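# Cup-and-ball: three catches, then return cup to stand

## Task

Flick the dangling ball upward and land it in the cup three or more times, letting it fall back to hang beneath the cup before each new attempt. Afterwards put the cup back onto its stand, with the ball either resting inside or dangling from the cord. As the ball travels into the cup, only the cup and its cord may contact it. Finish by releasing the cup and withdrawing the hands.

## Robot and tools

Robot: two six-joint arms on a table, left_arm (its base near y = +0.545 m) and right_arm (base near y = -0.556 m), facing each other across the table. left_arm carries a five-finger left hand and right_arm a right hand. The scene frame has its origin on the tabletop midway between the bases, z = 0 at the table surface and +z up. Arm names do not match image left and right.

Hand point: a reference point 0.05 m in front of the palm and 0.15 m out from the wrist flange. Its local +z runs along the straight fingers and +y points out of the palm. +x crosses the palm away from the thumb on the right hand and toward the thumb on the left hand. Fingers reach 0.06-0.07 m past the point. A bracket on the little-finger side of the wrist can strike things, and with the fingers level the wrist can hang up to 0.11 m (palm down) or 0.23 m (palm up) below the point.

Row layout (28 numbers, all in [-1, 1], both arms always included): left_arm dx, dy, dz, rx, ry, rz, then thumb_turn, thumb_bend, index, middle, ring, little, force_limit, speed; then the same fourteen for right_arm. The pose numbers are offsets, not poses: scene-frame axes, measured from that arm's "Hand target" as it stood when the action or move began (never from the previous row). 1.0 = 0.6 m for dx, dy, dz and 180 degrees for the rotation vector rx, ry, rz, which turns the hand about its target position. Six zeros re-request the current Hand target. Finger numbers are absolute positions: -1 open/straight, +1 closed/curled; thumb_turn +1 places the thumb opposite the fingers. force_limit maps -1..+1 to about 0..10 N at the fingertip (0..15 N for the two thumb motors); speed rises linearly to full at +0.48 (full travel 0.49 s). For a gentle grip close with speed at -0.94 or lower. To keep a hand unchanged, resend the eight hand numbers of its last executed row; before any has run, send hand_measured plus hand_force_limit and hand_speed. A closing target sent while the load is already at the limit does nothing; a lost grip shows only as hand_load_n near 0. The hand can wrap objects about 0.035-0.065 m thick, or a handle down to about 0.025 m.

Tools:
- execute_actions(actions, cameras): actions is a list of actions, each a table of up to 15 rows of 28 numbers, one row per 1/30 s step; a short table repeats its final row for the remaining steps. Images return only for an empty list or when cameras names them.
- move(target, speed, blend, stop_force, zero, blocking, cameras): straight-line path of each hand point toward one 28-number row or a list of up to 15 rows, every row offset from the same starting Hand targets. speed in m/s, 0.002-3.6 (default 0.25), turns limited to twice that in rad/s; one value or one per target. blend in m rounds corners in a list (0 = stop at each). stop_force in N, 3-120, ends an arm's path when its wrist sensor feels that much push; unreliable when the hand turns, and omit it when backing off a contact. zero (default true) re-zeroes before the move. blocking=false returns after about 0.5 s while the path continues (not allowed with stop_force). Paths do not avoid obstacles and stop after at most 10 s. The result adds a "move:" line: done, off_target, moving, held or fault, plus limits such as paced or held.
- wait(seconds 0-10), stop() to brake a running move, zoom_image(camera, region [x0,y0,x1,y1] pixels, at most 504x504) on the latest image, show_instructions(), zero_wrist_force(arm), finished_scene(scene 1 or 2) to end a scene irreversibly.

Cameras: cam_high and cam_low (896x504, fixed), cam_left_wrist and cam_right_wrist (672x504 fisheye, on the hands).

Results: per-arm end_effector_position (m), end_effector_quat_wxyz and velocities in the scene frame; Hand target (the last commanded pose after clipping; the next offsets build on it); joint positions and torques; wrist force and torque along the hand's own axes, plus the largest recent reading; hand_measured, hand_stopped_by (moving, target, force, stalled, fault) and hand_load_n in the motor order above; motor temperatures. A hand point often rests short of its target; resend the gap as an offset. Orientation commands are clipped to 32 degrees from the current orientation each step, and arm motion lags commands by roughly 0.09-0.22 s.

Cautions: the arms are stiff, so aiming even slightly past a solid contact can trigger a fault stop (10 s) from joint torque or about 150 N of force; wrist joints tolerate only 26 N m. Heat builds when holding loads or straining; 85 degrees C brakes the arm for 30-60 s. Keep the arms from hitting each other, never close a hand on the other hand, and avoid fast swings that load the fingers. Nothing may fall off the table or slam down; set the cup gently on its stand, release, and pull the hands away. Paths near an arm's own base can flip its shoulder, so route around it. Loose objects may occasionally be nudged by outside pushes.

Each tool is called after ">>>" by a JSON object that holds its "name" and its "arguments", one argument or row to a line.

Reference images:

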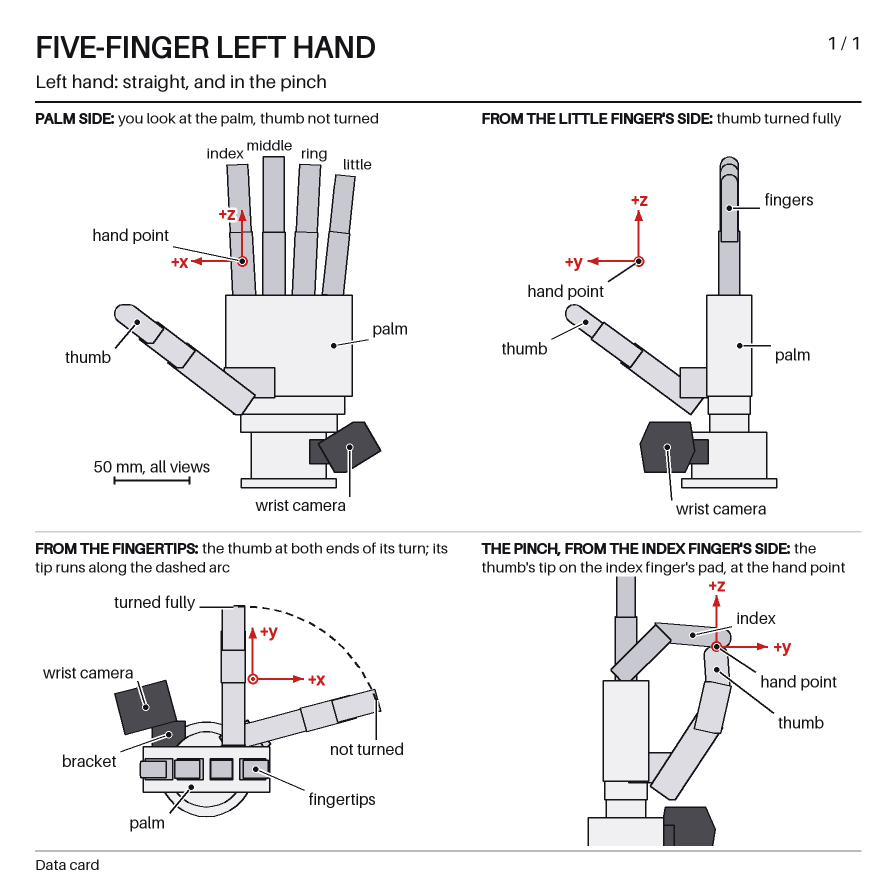

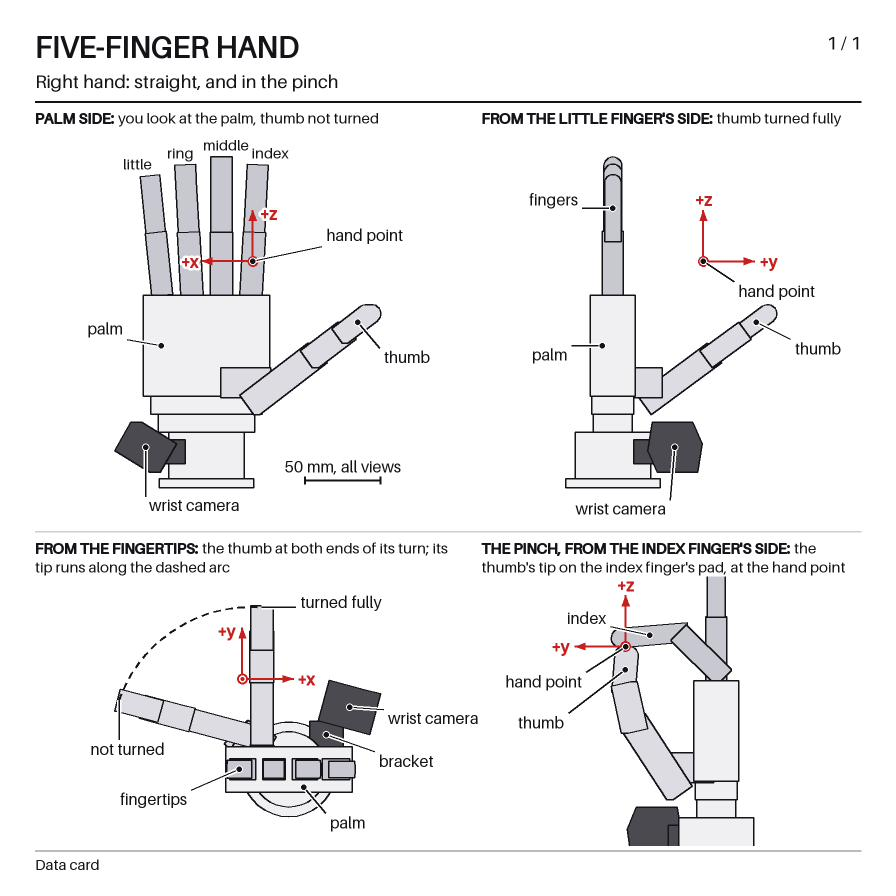

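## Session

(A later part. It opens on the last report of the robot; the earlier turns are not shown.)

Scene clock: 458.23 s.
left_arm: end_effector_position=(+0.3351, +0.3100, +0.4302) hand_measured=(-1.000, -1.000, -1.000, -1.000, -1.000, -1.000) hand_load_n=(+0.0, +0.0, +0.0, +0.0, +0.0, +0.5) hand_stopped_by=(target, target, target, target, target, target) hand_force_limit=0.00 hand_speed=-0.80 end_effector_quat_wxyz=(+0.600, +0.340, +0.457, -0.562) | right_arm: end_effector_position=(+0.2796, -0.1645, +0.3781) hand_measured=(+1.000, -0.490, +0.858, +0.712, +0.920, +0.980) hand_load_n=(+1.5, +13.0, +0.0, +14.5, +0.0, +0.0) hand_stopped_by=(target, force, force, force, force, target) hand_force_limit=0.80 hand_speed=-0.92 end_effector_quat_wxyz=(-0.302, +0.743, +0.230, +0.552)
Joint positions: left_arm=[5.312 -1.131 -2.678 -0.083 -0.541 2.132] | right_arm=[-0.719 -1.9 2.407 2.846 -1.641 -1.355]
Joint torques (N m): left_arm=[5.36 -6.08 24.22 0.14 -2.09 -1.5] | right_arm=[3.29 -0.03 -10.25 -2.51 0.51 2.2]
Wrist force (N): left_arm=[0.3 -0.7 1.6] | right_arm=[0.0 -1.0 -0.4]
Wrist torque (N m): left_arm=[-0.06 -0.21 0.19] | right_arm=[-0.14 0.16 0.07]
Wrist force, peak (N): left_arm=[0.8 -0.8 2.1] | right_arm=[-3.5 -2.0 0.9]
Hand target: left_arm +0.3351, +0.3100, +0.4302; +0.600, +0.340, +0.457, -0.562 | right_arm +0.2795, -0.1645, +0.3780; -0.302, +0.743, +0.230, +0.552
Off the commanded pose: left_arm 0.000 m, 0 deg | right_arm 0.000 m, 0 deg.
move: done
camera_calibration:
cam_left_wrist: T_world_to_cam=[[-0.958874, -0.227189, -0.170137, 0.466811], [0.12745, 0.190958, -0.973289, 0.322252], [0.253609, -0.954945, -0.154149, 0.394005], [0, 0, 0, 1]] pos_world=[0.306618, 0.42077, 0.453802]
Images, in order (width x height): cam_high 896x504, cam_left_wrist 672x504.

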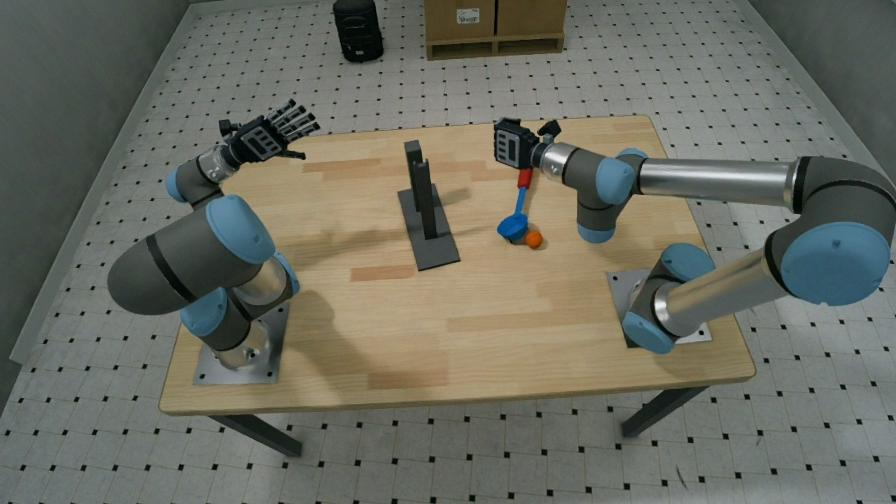

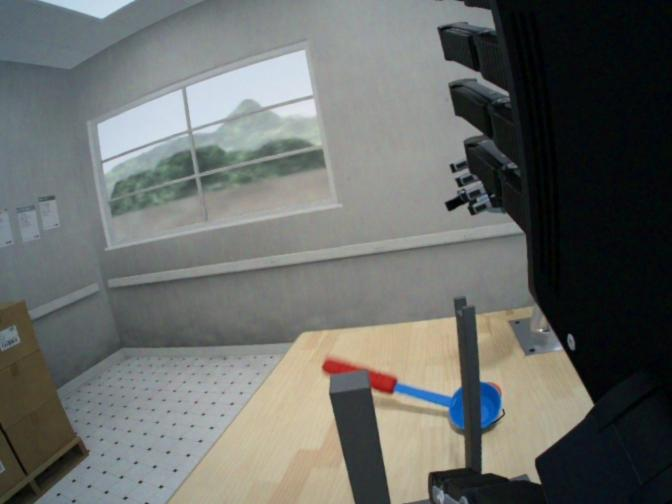

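>>> {"name": "wait", "arguments": {
  "seconds": 0.3,
  "cameras": ["all"]
}}

>>> {"name": "zoom_image", "arguments": {
  "camera": "cam_high",
  "region": [420, 100, 620, 280]
}}

>>> {"name": "zoom_image", "arguments": {
  "camera": "cam_left_wrist",
  "region": [290, 290, 540, 470]
}}

Scene clock: 459.10 s.
left_arm: end_effector_position=(+0.3351, +0.3100, +0.4302) hand_measured=(-1.000, -1.000, -1.000, -1.000, -1.000, -1.000) hand_load_n=(+0.0, +0.0, +0.0, +0.0, +0.0, +0.0) hand_stopped_by=(target, target, target, target, target, target) hand_force_limit=0.00 hand_speed=-0.80 end_effector_quat_wxyz=(+0.600, +0.340, +0.457, -0.562) | right_arm: end_effector_position=(+0.2795, -0.1645, +0.3780) hand_measured=(+1.000, -0.490, +0.858, +0.712, +0.920, +0.980) hand_load_n=(+1.5, +13.0, +0.0, +14.5, +0.0, +0.0) hand_stopped_by=(target, force, force, force, force, target) hand_force_limit=0.80 hand_speed=-0.92 end_effector_quat_wxyz=(-0.302, +0.743, +0.230, +0.552)
Joint positions: left_arm=[5.312 -1.131 -2.678 -0.083 -0.541 2.132] | right_arm=[-0.719 -1.9 2.407 2.846 -1.64 -1.355]
Joint torques (N m): left_arm=[5.66 -4.26 24.76 0.08 -2.06 -1.34] | right_arm=[9.97 5.37 -10.21 -0.27 2.02 2.13]
Wrist force (N): left_arm=[0.3 -0.5 1.4] | right_arm=[-0.3 -0.7 -0.4]
Wrist torque (N m): left_arm=[0.00 -0.21 0.17] | right_arm=[-0.08 0.19 0.03]
Wrist force, peak (N): left_arm=[0.3 -0.9 1.8] | right_arm=[-0.4 -1.2 -0.2]
Hand target: left_arm +0.3351, +0.3100, +0.4302; +0.600, +0.340, +0.457, -0.562 | right_arm +0.2795, -0.1645, +0.3780; -0.302, +0.743, +0.230, +0.552
Off the commanded pose: left_arm 0.000 m, 0 deg | right_arm 0.000 m, 0 deg.
wait: 0.30 s; at rest from the start
camera_calibration:
cam_left_wrist: T_world_to_cam=[[-0.958874, -0.227189, -0.170137, 0.466811], [0.12745, 0.190958, -0.973289, 0.322252], [0.253609, -0.954945, -0.154149, 0.394005], [0, 0, 0, 1]] pos_world=[0.306618, 0.42077, 0.453802]
cam_right_wrist: T_world_to_cam=[[0.713936, -0.700207, 0.00223417, -0.315313], [-0.455846, -0.467201, -0.75758, 0.34357], [0.531507, 0.539845, -0.652738, 0.29811], [0, 0, 0, 1]] pos_world=[0.223281, -0.221202, 0.455574]

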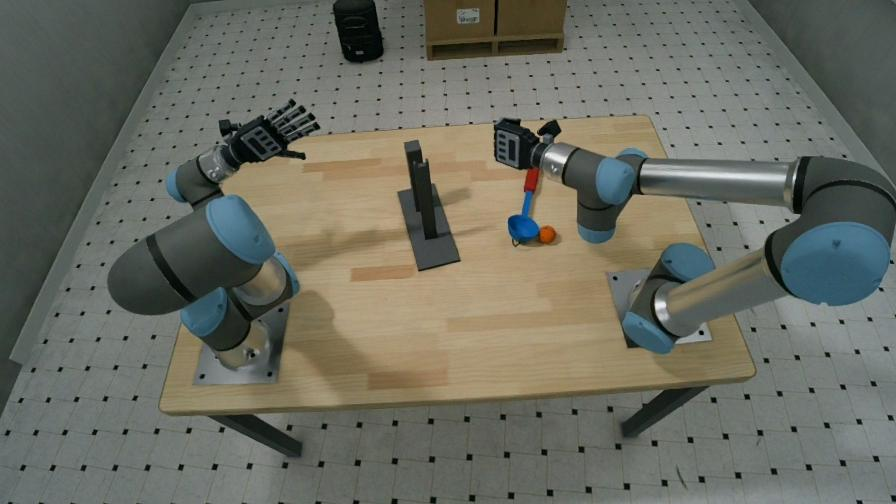

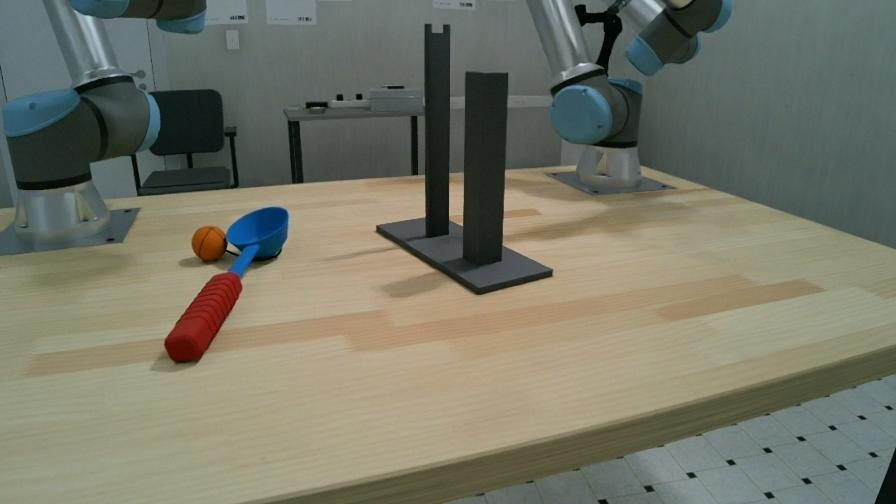

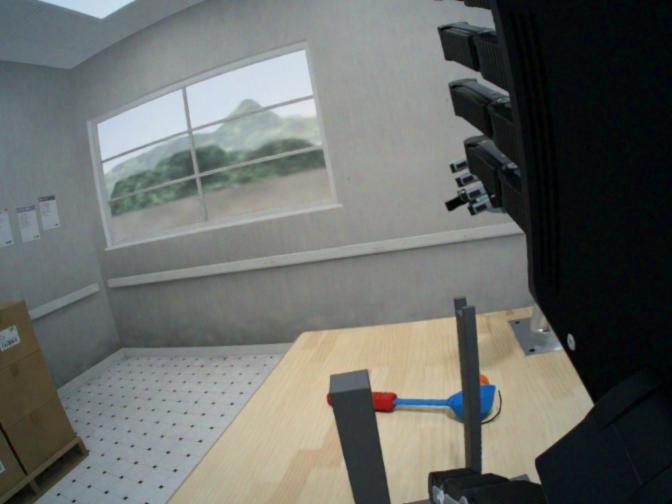

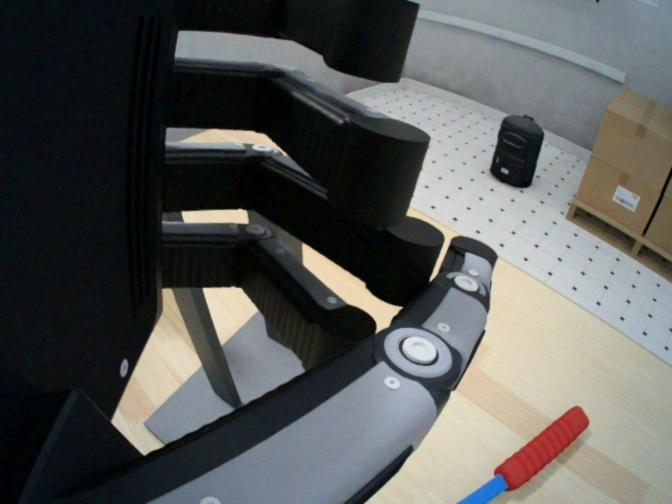

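Scaled by 2.520 from the camera's 896x504 image, which has a finer 1280x720 frame.

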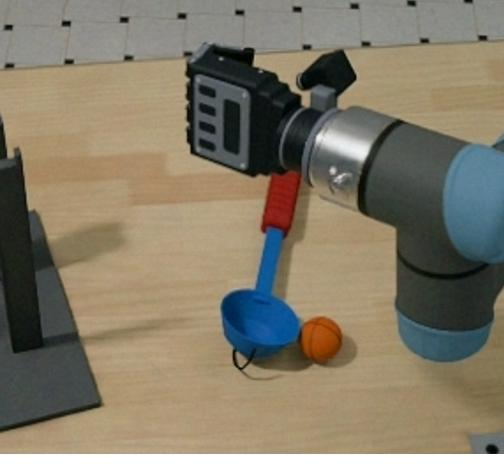

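Scaled by 2.016 from the camera's 672x504 image, which has a finer 960x720 frame.

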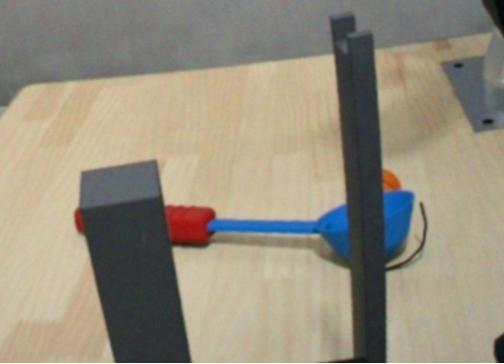

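>>> {"name": "wait", "arguments": {
  "seconds": 0.1,
  "cameras": ["all"]
}}

Scene clock: 462.80 s.
left_arm: end_effector_position=(+0.3351, +0.3100, +0.4302) hand_measured=(-1.000, -1.000, -1.000, -1.000, -1.000, -1.000) hand_load_n=(+0.0, +0.0, +0.0, +0.0, +0.0, +0.0) hand_stopped_by=(target, target, target, target, target, target) hand_force_limit=0.00 hand_speed=-0.80 end_effector_quat_wxyz=(+0.600, +0.340, +0.457, -0.562) | right_arm: end_effector_position=(+0.2795, -0.1645, +0.3780) hand_measured=(+1.000, -0.490, +0.858, +0.712, +0.920, +0.980) hand_load_n=(+1.5, +13.5, +0.0, +14.5, +0.0, +0.0) hand_stopped_by=(target, force, force, force, force, target) hand_force_limit=0.80 hand_speed=-0.92 end_effector_quat_wxyz=(-0.302, +0.743, +0.230, +0.552)
Joint positions: left_arm=[5.312 -1.131 -2.678 -0.083 -0.541 2.132] | right_arm=[-0.719 -1.9 2.407 2.846 -1.64 -1.355]
Joint torques (N m): left_arm=[5.54 -4.91 24.51 0.12 -2.06 -1.66] | right_arm=[11.93 4.74 -10.37 -0.2 2.09 1.83]
Wrist force (N): left_arm=[0.5 -0.7 1.4] | right_arm=[-0.3 -0.5 -0.1]
Wrist torque (N m): left_arm=[-0.04 -0.23 0.20] | right_arm=[-0.08 0.19 0.04]
Wrist force, peak (N): left_arm=[0.6 -0.8 1.8] | right_arm=[-0.2 -1.2 -0.6]
Hand target: left_arm +0.3351, +0.3100, +0.4302; +0.600, +0.340, +0.457, -0.562 | right_arm +0.2795, -0.1645, +0.3780; -0.302, +0.743, +0.230, +0.552
Off the commanded pose: left_arm 0.000 m, 0 deg | right_arm 0.000 m, 0 deg.
wait: 0.10 s; at rest from the start
camera_calibration:
cam_left_wrist: T_world_to_cam=[[-0.958874, -0.227189, -0.170137, 0.466811], [0.12745, 0.190958, -0.973289, 0.322252], [0.253609, -0.954945, -0.154149, 0.394005], [0, 0, 0, 1]] pos_world=[0.306618, 0.42077, 0.453802]
cam_right_wrist: T_world_to_cam=[[0.713936, -0.700207, 0.00223417, -0.315313], [-0.455846, -0.467201, -0.75758, 0.34357], [0.531507, 0.539845, -0.652738, 0.29811], [0, 0, 0, 1]] pos_world=[0.223281, -0.221202, 0.455574]

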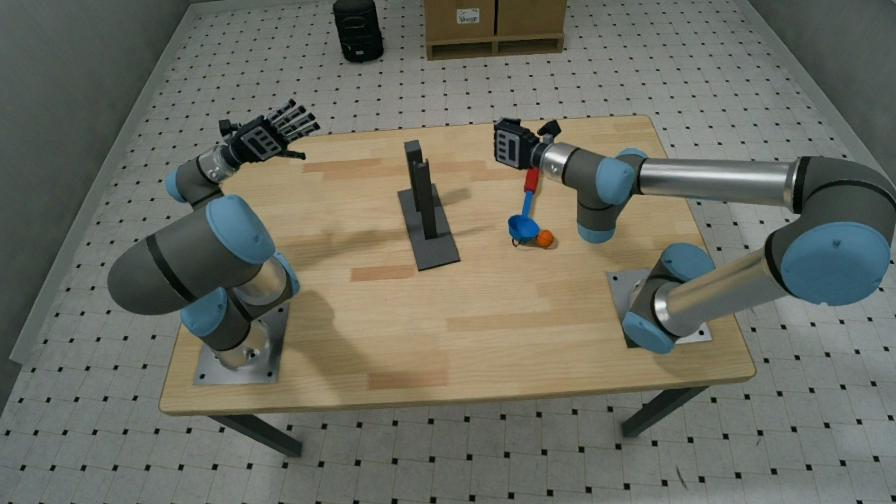

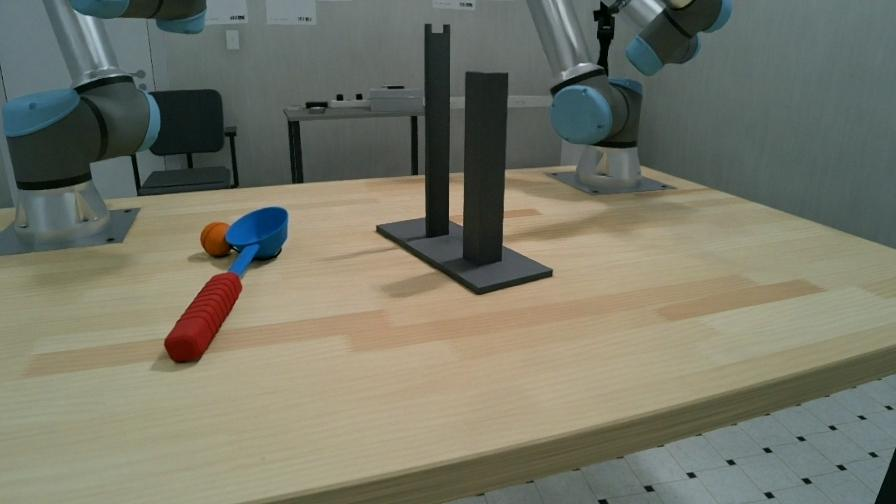

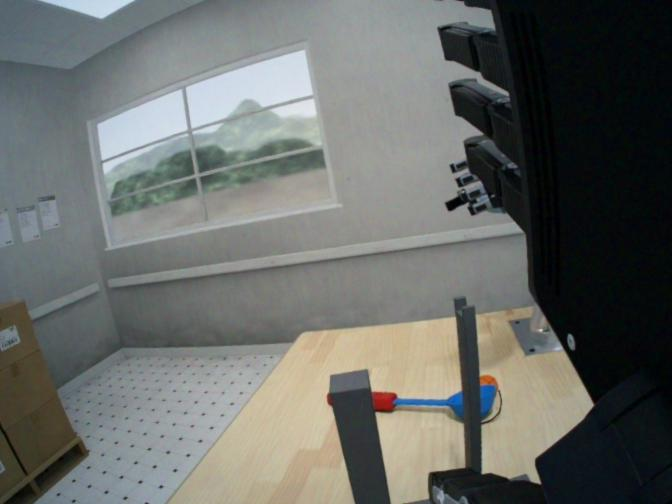

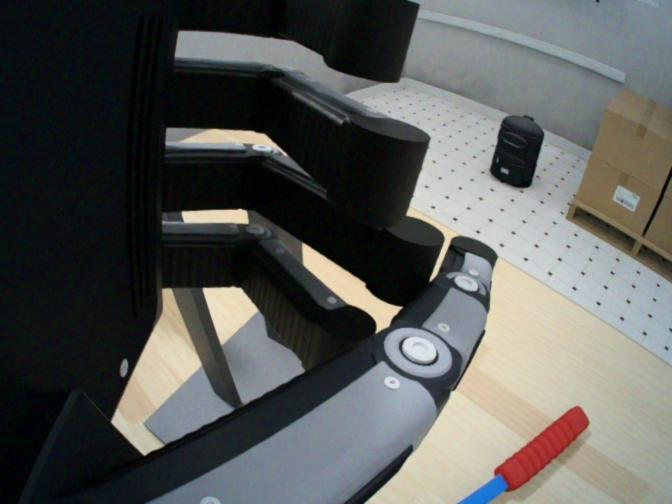

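>>> {"name": "zoom_image", "arguments": {
  "camera": "cam_low",
  "region": [140, 180, 320, 380]
}}

>>> {"name": "zoom_image", "arguments": {
  "camera": "cam_high",
  "region": [390, 110, 590, 290]
}}

>>> {"name": "zoom_image", "arguments": {
  "camera": "cam_left_wrist",
  "region": [310, 280, 530, 460]
}}

>>> {"name": "zoom_image", "arguments": {
  "camera": "cam_low",
  "region": [350, 0, 570, 300]
}}

Scaled by 2.520 from the camera's 896x504 image, which has a finer 1280x720 frame.

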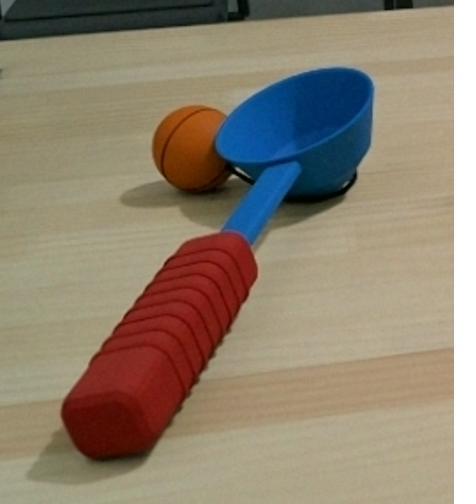

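Scaled by 2.520 from the camera's 896x504 image, which has a finer 1280x720 frame.

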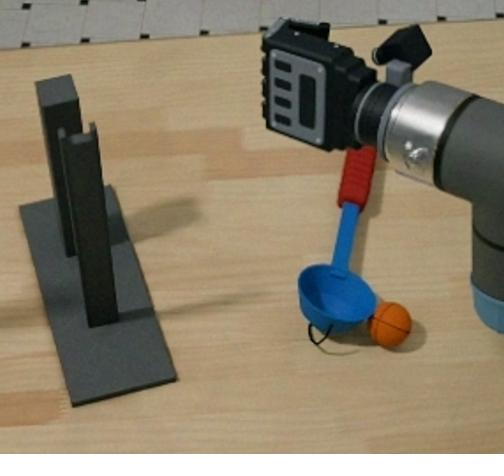

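Scaled by 2.291 from the camera's 672x504 image, which has a finer 960x720 frame.

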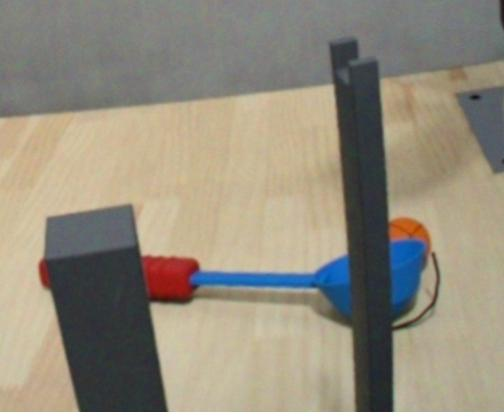

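Scaled by 1.680 from the camera's 896x504 image, which has a finer 1280x720 frame.

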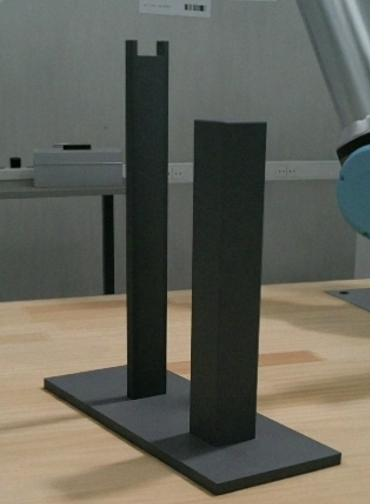

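>>> {"name": "move", "arguments": {
  "target": [
    [0,0,0,0,0,0,-1,-1,-1,-1,-1,-1,0,-0.8, 0,0,0.0367,-0.3107,0.3012,0, 1,-1,-1,-1,-1,-1,0.8,0],
    [0,0,0,0,0,0,-1,-1,-1,-1,-1,-1,0,-0.8, 0.2,-0.142,0.0367,-0.490,-0.1835,0.585, 1,-1,-1,-1,-1,-1,0.8,0]
  ],
  "speed": 0.4,
  "blend": 0.02,
  "cameras": ["all"]
}}

Scene clock: 511.13 s.
left_arm: end_effector_position=(+0.3351, +0.3100, +0.4302) hand_measured=(-1.000, -1.000, -1.000, -1.000, -1.000, -1.000) hand_load_n=(+0.0, +0.0, -0.5, +0.0, +0.0, +0.0) hand_stopped_by=(target, target, target, target, target, target) hand_force_limit=0.00 hand_speed=-0.80 end_effector_quat_wxyz=(+0.600, +0.340, +0.457, -0.562) | right_arm: end_effector_position=(+0.3996, -0.2496, +0.4000) hand_measured=(+1.000, -1.000, -1.000, -1.000, -1.000, -1.000) hand_load_n=(+0.0, +0.0, +0.0, +0.0, +0.0, +0.0) hand_stopped_by=(target, target, target, target, target, target) hand_force_limit=0.80 hand_speed=0.00 end_effector_quat_wxyz=(+0.000, +0.141, +0.990, -0.001) end_effector_velocity=(-0.001, +0.000, +0.000) end_effector_angular_velocity=(+0.000, +0.000, +0.007)
Joint positions: left_arm=[5.312 -1.131 -2.678 -0.083 -0.541 2.132] | right_arm=[-1.243 -1.8 1.611 4.902 -1.573 -4.081]
Joint velocities: left_arm=[within noise] | right_arm=[0 -0.002 0.002 0 0 -0.007]
Joint torques (N m): left_arm=[6.23 -4.87 24.07 -0.37 -2.15 -1.57] | right_arm=[4.73 -25.32 -15.16 -1.14 -0.35 -2.25]
Wrist force (N): left_arm=[0.3 -0.5 1.6] | right_arm=[0.5 -0.5 0.5]
Wrist torque (N m): left_arm=[-0.02 -0.21 0.19] | right_arm=[-0.04 -0.11 -0.08]
Wrist force, peak (N): left_arm=[0.5 -1.3 2.0] | right_arm=[-0.5 -1.1 -0.8]
Hand target: left_arm +0.3351, +0.3100, +0.4302; +0.600, +0.340, +0.457, -0.562 | right_arm +0.3995, -0.2497, +0.4000; +0.000, +0.141, +0.990, -0.001
Off the commanded pose: left_arm 0.000 m, 0 deg | right_arm 0.000 m, 0 deg.
move: done
camera_calibration:
cam_left_wrist: T_world_to_cam=[[-0.958874, -0.227189, -0.170137, 0.466811], [0.12745, 0.190958, -0.973289, 0.322252], [0.253609, -0.954945, -0.154149, 0.394005], [0, 0, 0, 1]] pos_world=[0.306618, 0.42077, 0.453802]
cam_right_wrist: T_world_to_cam=[[0.0810257, 0.996703, 0.00430942, 0.21489], [0.874126, -0.073137, 0.480162, -0.553031], [0.478894, -0.0351385, -0.877169, 0.261875], [0, 0, 0, 1]] pos_world=[0.340597, -0.245426, 0.494327]

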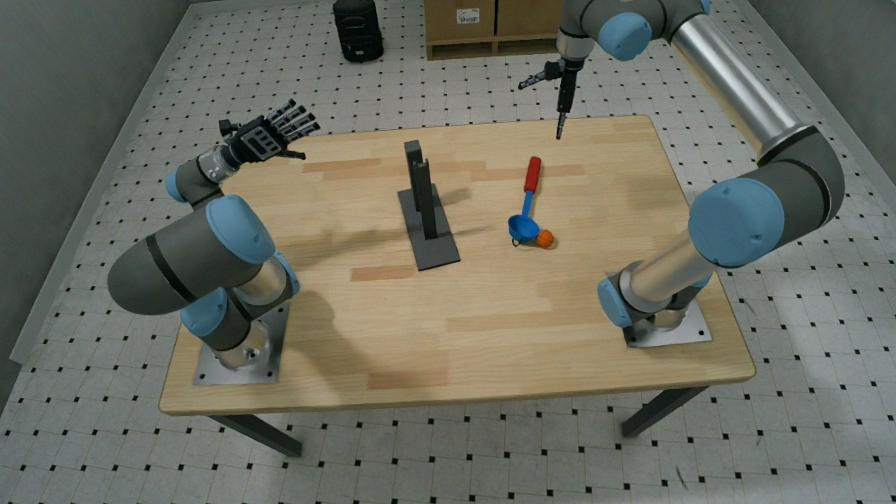

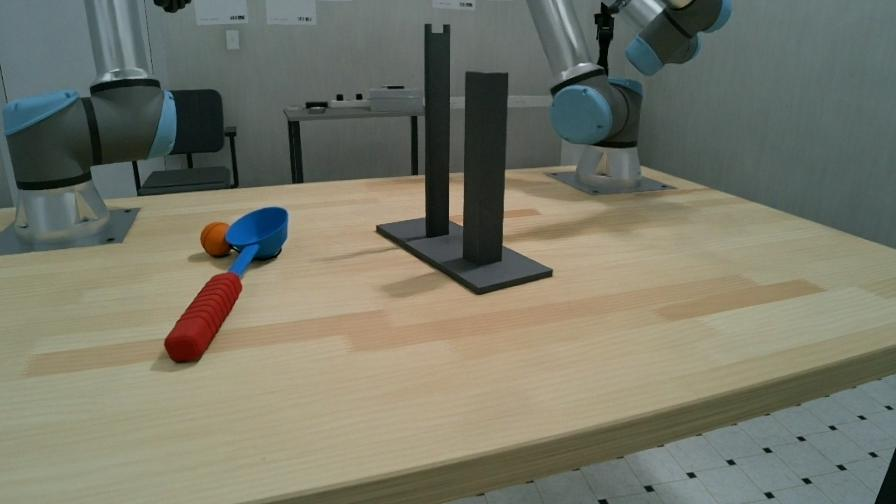

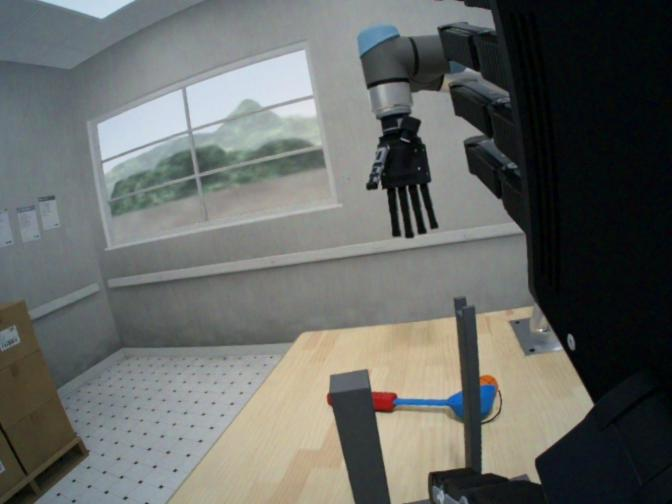

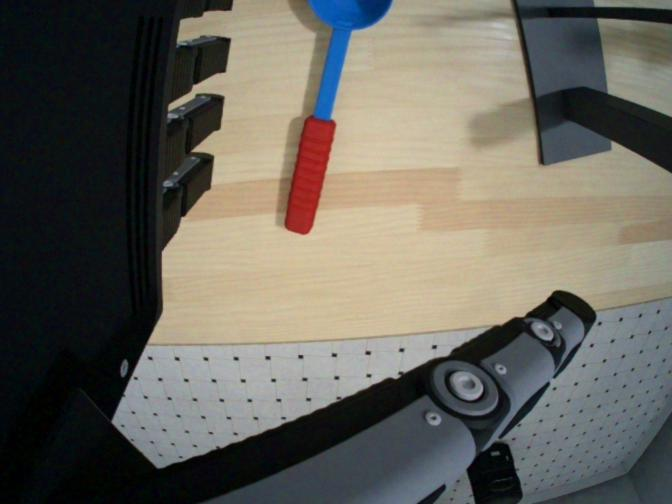

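>>> {"name": "zoom_image", "arguments": {
  "camera": "cam_right_wrist",
  "region": [260, 0, 420, 240]
}}

>>> {"name": "zoom_image", "arguments": {
  "camera": "cam_low",
  "region": [155, 260, 255, 370]
}}

Scaled by 2.100 from the camera's 672x504 image, which has a finer 960x720 frame.

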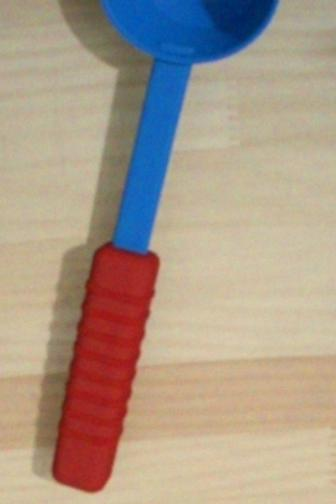

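Scaled by 4.582 from the camera's 896x504 image, which has a finer 1280x720 frame.

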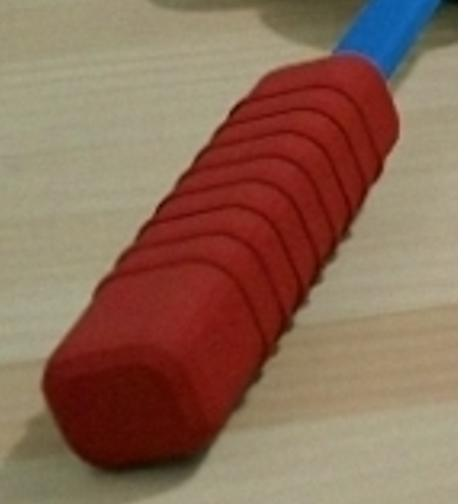

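>>> {"name": "move", "arguments": {
  "target": [0,0,0,0,0,0,-1,-1,-1,-1,-1,-1,0,-0.8, 0.1858,-0.1672,-0.3333,-0.3654,0.1338,0.0243, 1,-0.16,-0.56,-0.56,-0.56,-0.56,0.8,0],
  "speed": 0.3,
  "cameras": ["all"]
}}

Scene clock: 525.43 s.
left_arm: end_effector_position=(+0.3351, +0.3100, +0.4302) hand_measured=(-1.000, -1.000, -1.000, -1.000, -1.000, -1.000) hand_load_n=(+0.0, +0.0, +0.0, +0.0, +0.0, +0.0) hand_stopped_by=(target, target, target, target, target, target) hand_force_limit=0.00 hand_speed=-0.80 end_effector_quat_wxyz=(+0.600, +0.340, +0.457, -0.562) | right_arm: end_effector_position=(+0.5110, -0.3499, +0.2001) hand_measured=(+1.000, -0.160, -0.560, -0.560, -0.560, -0.560) hand_load_n=(+0.0, +0.0, +0.0, +0.0, +0.0, -0.5) hand_stopped_by=(target, target, target, target, target, target) hand_force_limit=0.80 hand_speed=0.00 end_effector_quat_wxyz=(-0.119, +0.080, +0.815, -0.562)
Joint positions: left_arm=[5.312 -1.131 -2.678 -0.083 -0.541 2.132] | right_arm=[-1.116 -1.013 1.244 5.578 -2.301 -3.583]
Joint torques (N m): left_arm=[5.67 -4.38 24.45 -0.57 -2.09 -1.48] | right_arm=[-11.63 -28.28 -13.35 1.65 -0.47 1.51]
Wrist force (N): left_arm=[0.4 -0.5 1.7] | right_arm=[0.1 -0.5 -0.3]
Wrist torque (N m): left_arm=[-0.02 -0.23 0.18] | right_arm=[0.06 -0.01 0.12]
Wrist force, peak (N): left_arm=[0.8 -0.6 2.1] | right_arm=[1.1 -1.0 0.1]
Hand target: left_arm +0.3351, +0.3100, +0.4302; +0.600, +0.340, +0.457, -0.562 | right_arm +0.5110, -0.3500, +0.2000; -0.119, +0.079, +0.815, -0.562
Off the commanded pose: left_arm 0.000 m, 0 deg | right_arm 0.000 m, 0 deg.
move: done
camera_calibration:
cam_left_wrist: T_world_to_cam=[[-0.958874, -0.227189, -0.170137, 0.466811], [0.12745, 0.190958, -0.973289, 0.322252], [0.253609, -0.954945, -0.154149, 0.394005], [0, 0, 0, 1]] pos_world=[0.306618, 0.42077, 0.453802]
cam_right_wrist: T_world_to_cam=[[-0.19473, 0.407221, -0.892329, 0.420777], [0.960124, 0.265196, -0.0884998, -0.373512], [0.200603, -0.87398, -0.442625, -0.208638], [0, 0, 0, 1]] pos_world=[0.482409, -0.254641, 0.250067]

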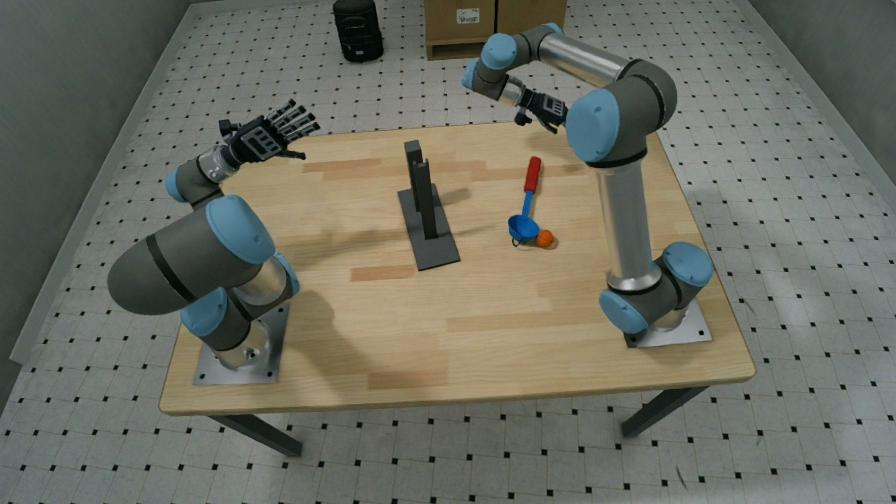

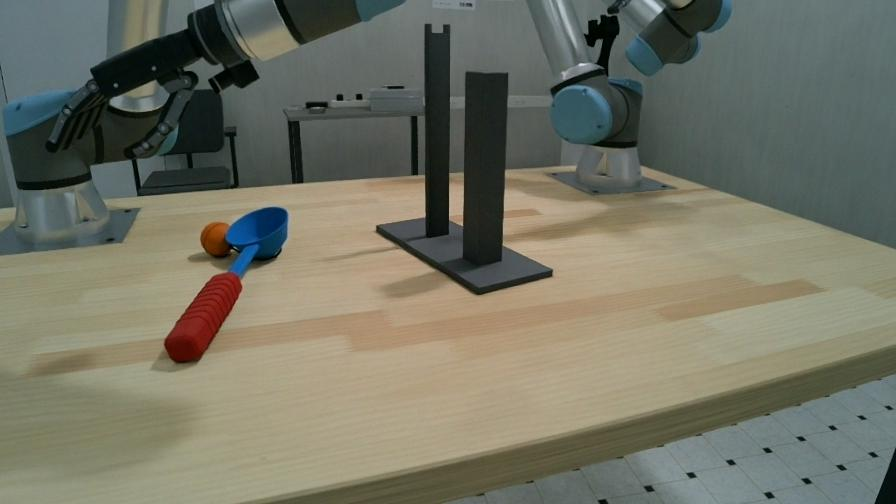

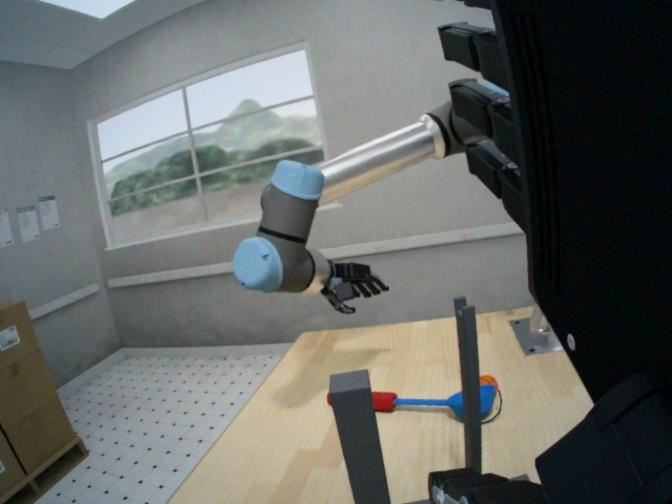

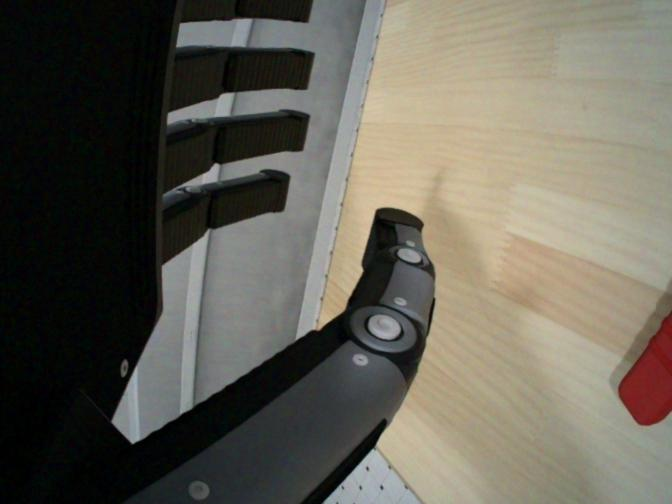

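>>> {"name": "move", "arguments": {
  "target": [0,0,0,0,0,0,-1,-1,-1,-1,-1,-1,0,-0.8, 0.0038,0.1038,-0.228,0,0,0, 1,-0.16,-0.76,-0.76,-0.76,-0.76,0.8,0],
  "speed": 0.2,
  "cameras": ["cam_low","cam_left_wrist","cam_right_wrist"]
}}

>>> {"name": "zoom_image", "arguments": {
  "camera": "cam_low",
  "region": [40, 200, 300, 380]
}}

>>> {"name": "zoom_image", "arguments": {
  "camera": "cam_left_wrist",
  "region": [260, 320, 460, 440]
}}

Scene clock: 529.20 s.
left_arm: end_effector_position=(+0.3351, +0.3100, +0.4302) hand_measured=(-1.000, -1.000, -1.000, -1.000, -1.000, -1.000) hand_load_n=(+0.0, +0.0, +0.0, +0.0, +0.0, +0.0) hand_stopped_by=(target, target, target, target, target, target) hand_force_limit=0.00 hand_speed=-0.80 end_effector_quat_wxyz=(+0.600, +0.340, +0.457, -0.562) | right_arm: end_effector_position=(+0.5133, -0.2876, +0.0634) hand_measured=(+1.000, -0.160, -0.760, -0.760, -0.760, -0.760) hand_load_n=(+0.0, +0.0, +0.0, +0.0, +0.0, +0.0) hand_stopped_by=(target, target, target, target, target, target) hand_force_limit=0.80 hand_speed=0.00 end_effector_quat_wxyz=(-0.119, +0.080, +0.815, -0.562)
Joint positions: left_arm=[5.312 -1.131 -2.678 -0.083 -0.541 2.132] | right_arm=[-1.037 -0.794 1.235 5.396 -2.231 -3.538]
Joint torques (N m): left_arm=[5.6 -4.88 24.03 -0.33 -2.02 -1.46] | right_arm=[-9.94 -37.43 -7.73 0.11 -2.29 -1.87]
Wrist force (N): left_arm=[0.5 -0.5 1.6] | right_arm=[0.6 -0.3 -0.6]
Wrist torque (N m): left_arm=[-0.01 -0.24 0.19] | right_arm=[0.11 -0.07 0.00]
Wrist force, peak (N): left_arm=[0.7 -0.6 2.0] | right_arm=[0.7 -2.9 -0.4]
Hand target: left_arm +0.3351, +0.3100, +0.4302; +0.600, +0.340, +0.457, -0.562 | right_arm +0.5133, -0.2877, +0.0632; -0.119, +0.079, +0.815, -0.562
Off the commanded pose: left_arm 0.000 m, 0 deg | right_arm 0.000 m, 0 deg.
move: done
camera_calibration:
cam_left_wrist: T_world_to_cam=[[-0.958874, -0.227189, -0.170137, 0.466811], [0.12745, 0.190958, -0.973289, 0.322252], [0.253609, -0.954945, -0.154149, 0.394005], [0, 0, 0, 1]] pos_world=[0.306618, 0.42077, 0.453802]
cam_right_wrist: T_world_to_cam=[[-0.194805, 0.406895, -0.892461, 0.273843], [0.960087, 0.265296, -0.0886113, -0.404193], [0.200711, -0.874102, -0.442335, -0.215247], [0, 0, 0, 1]] pos_world=[0.484609, -0.192343, 0.113367]
Images, in order (width x height): cam_low 896x504, cam_left_wrist 672x504, cam_right_wrist 672x504.

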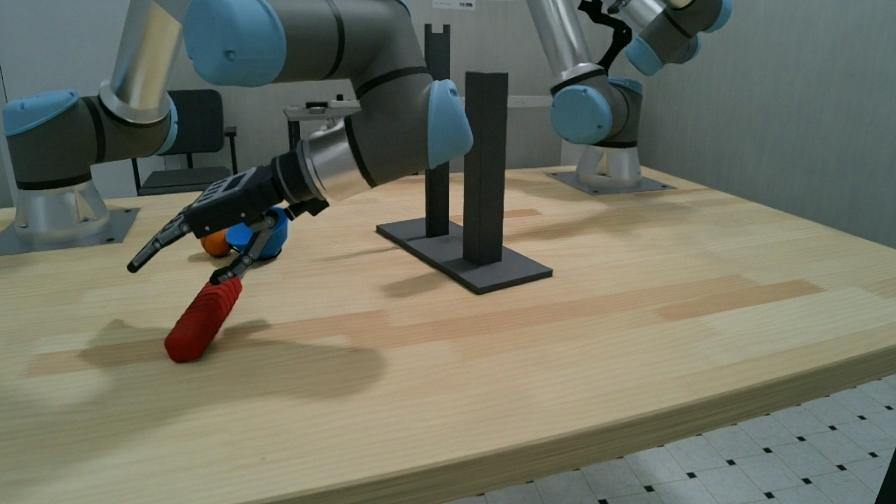

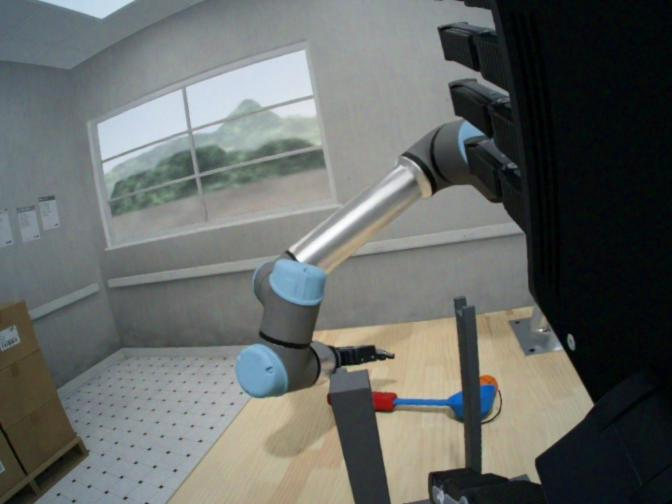

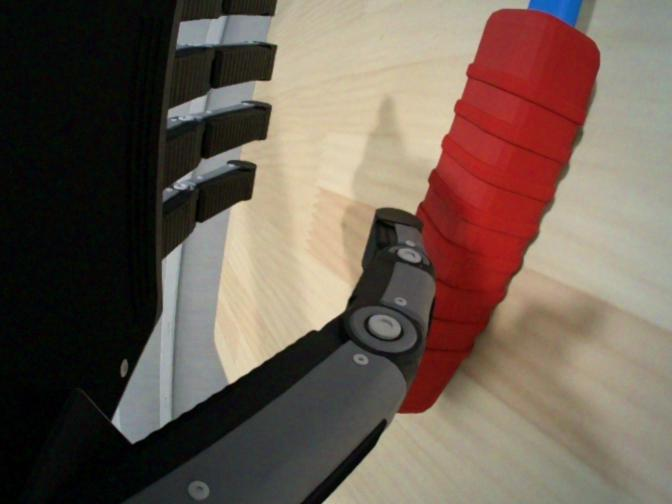

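Scaled by 1.938 from the camera's 896x504 image, which has a finer 1280x720 frame.

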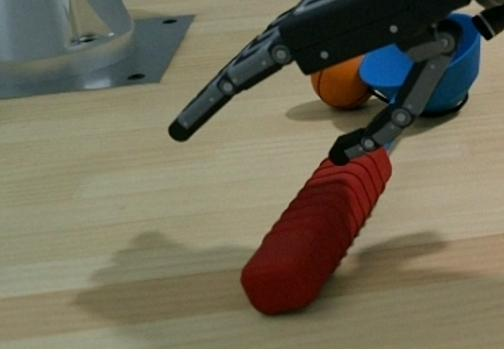

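Scaled by 2.520 from the camera's 672x504 image, which has a finer 960x720 frame.

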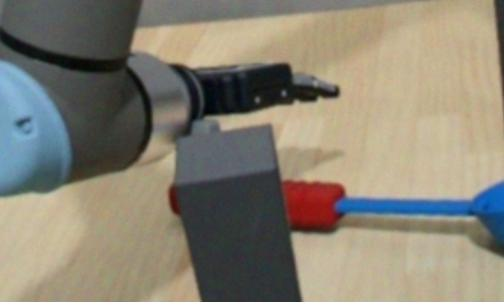

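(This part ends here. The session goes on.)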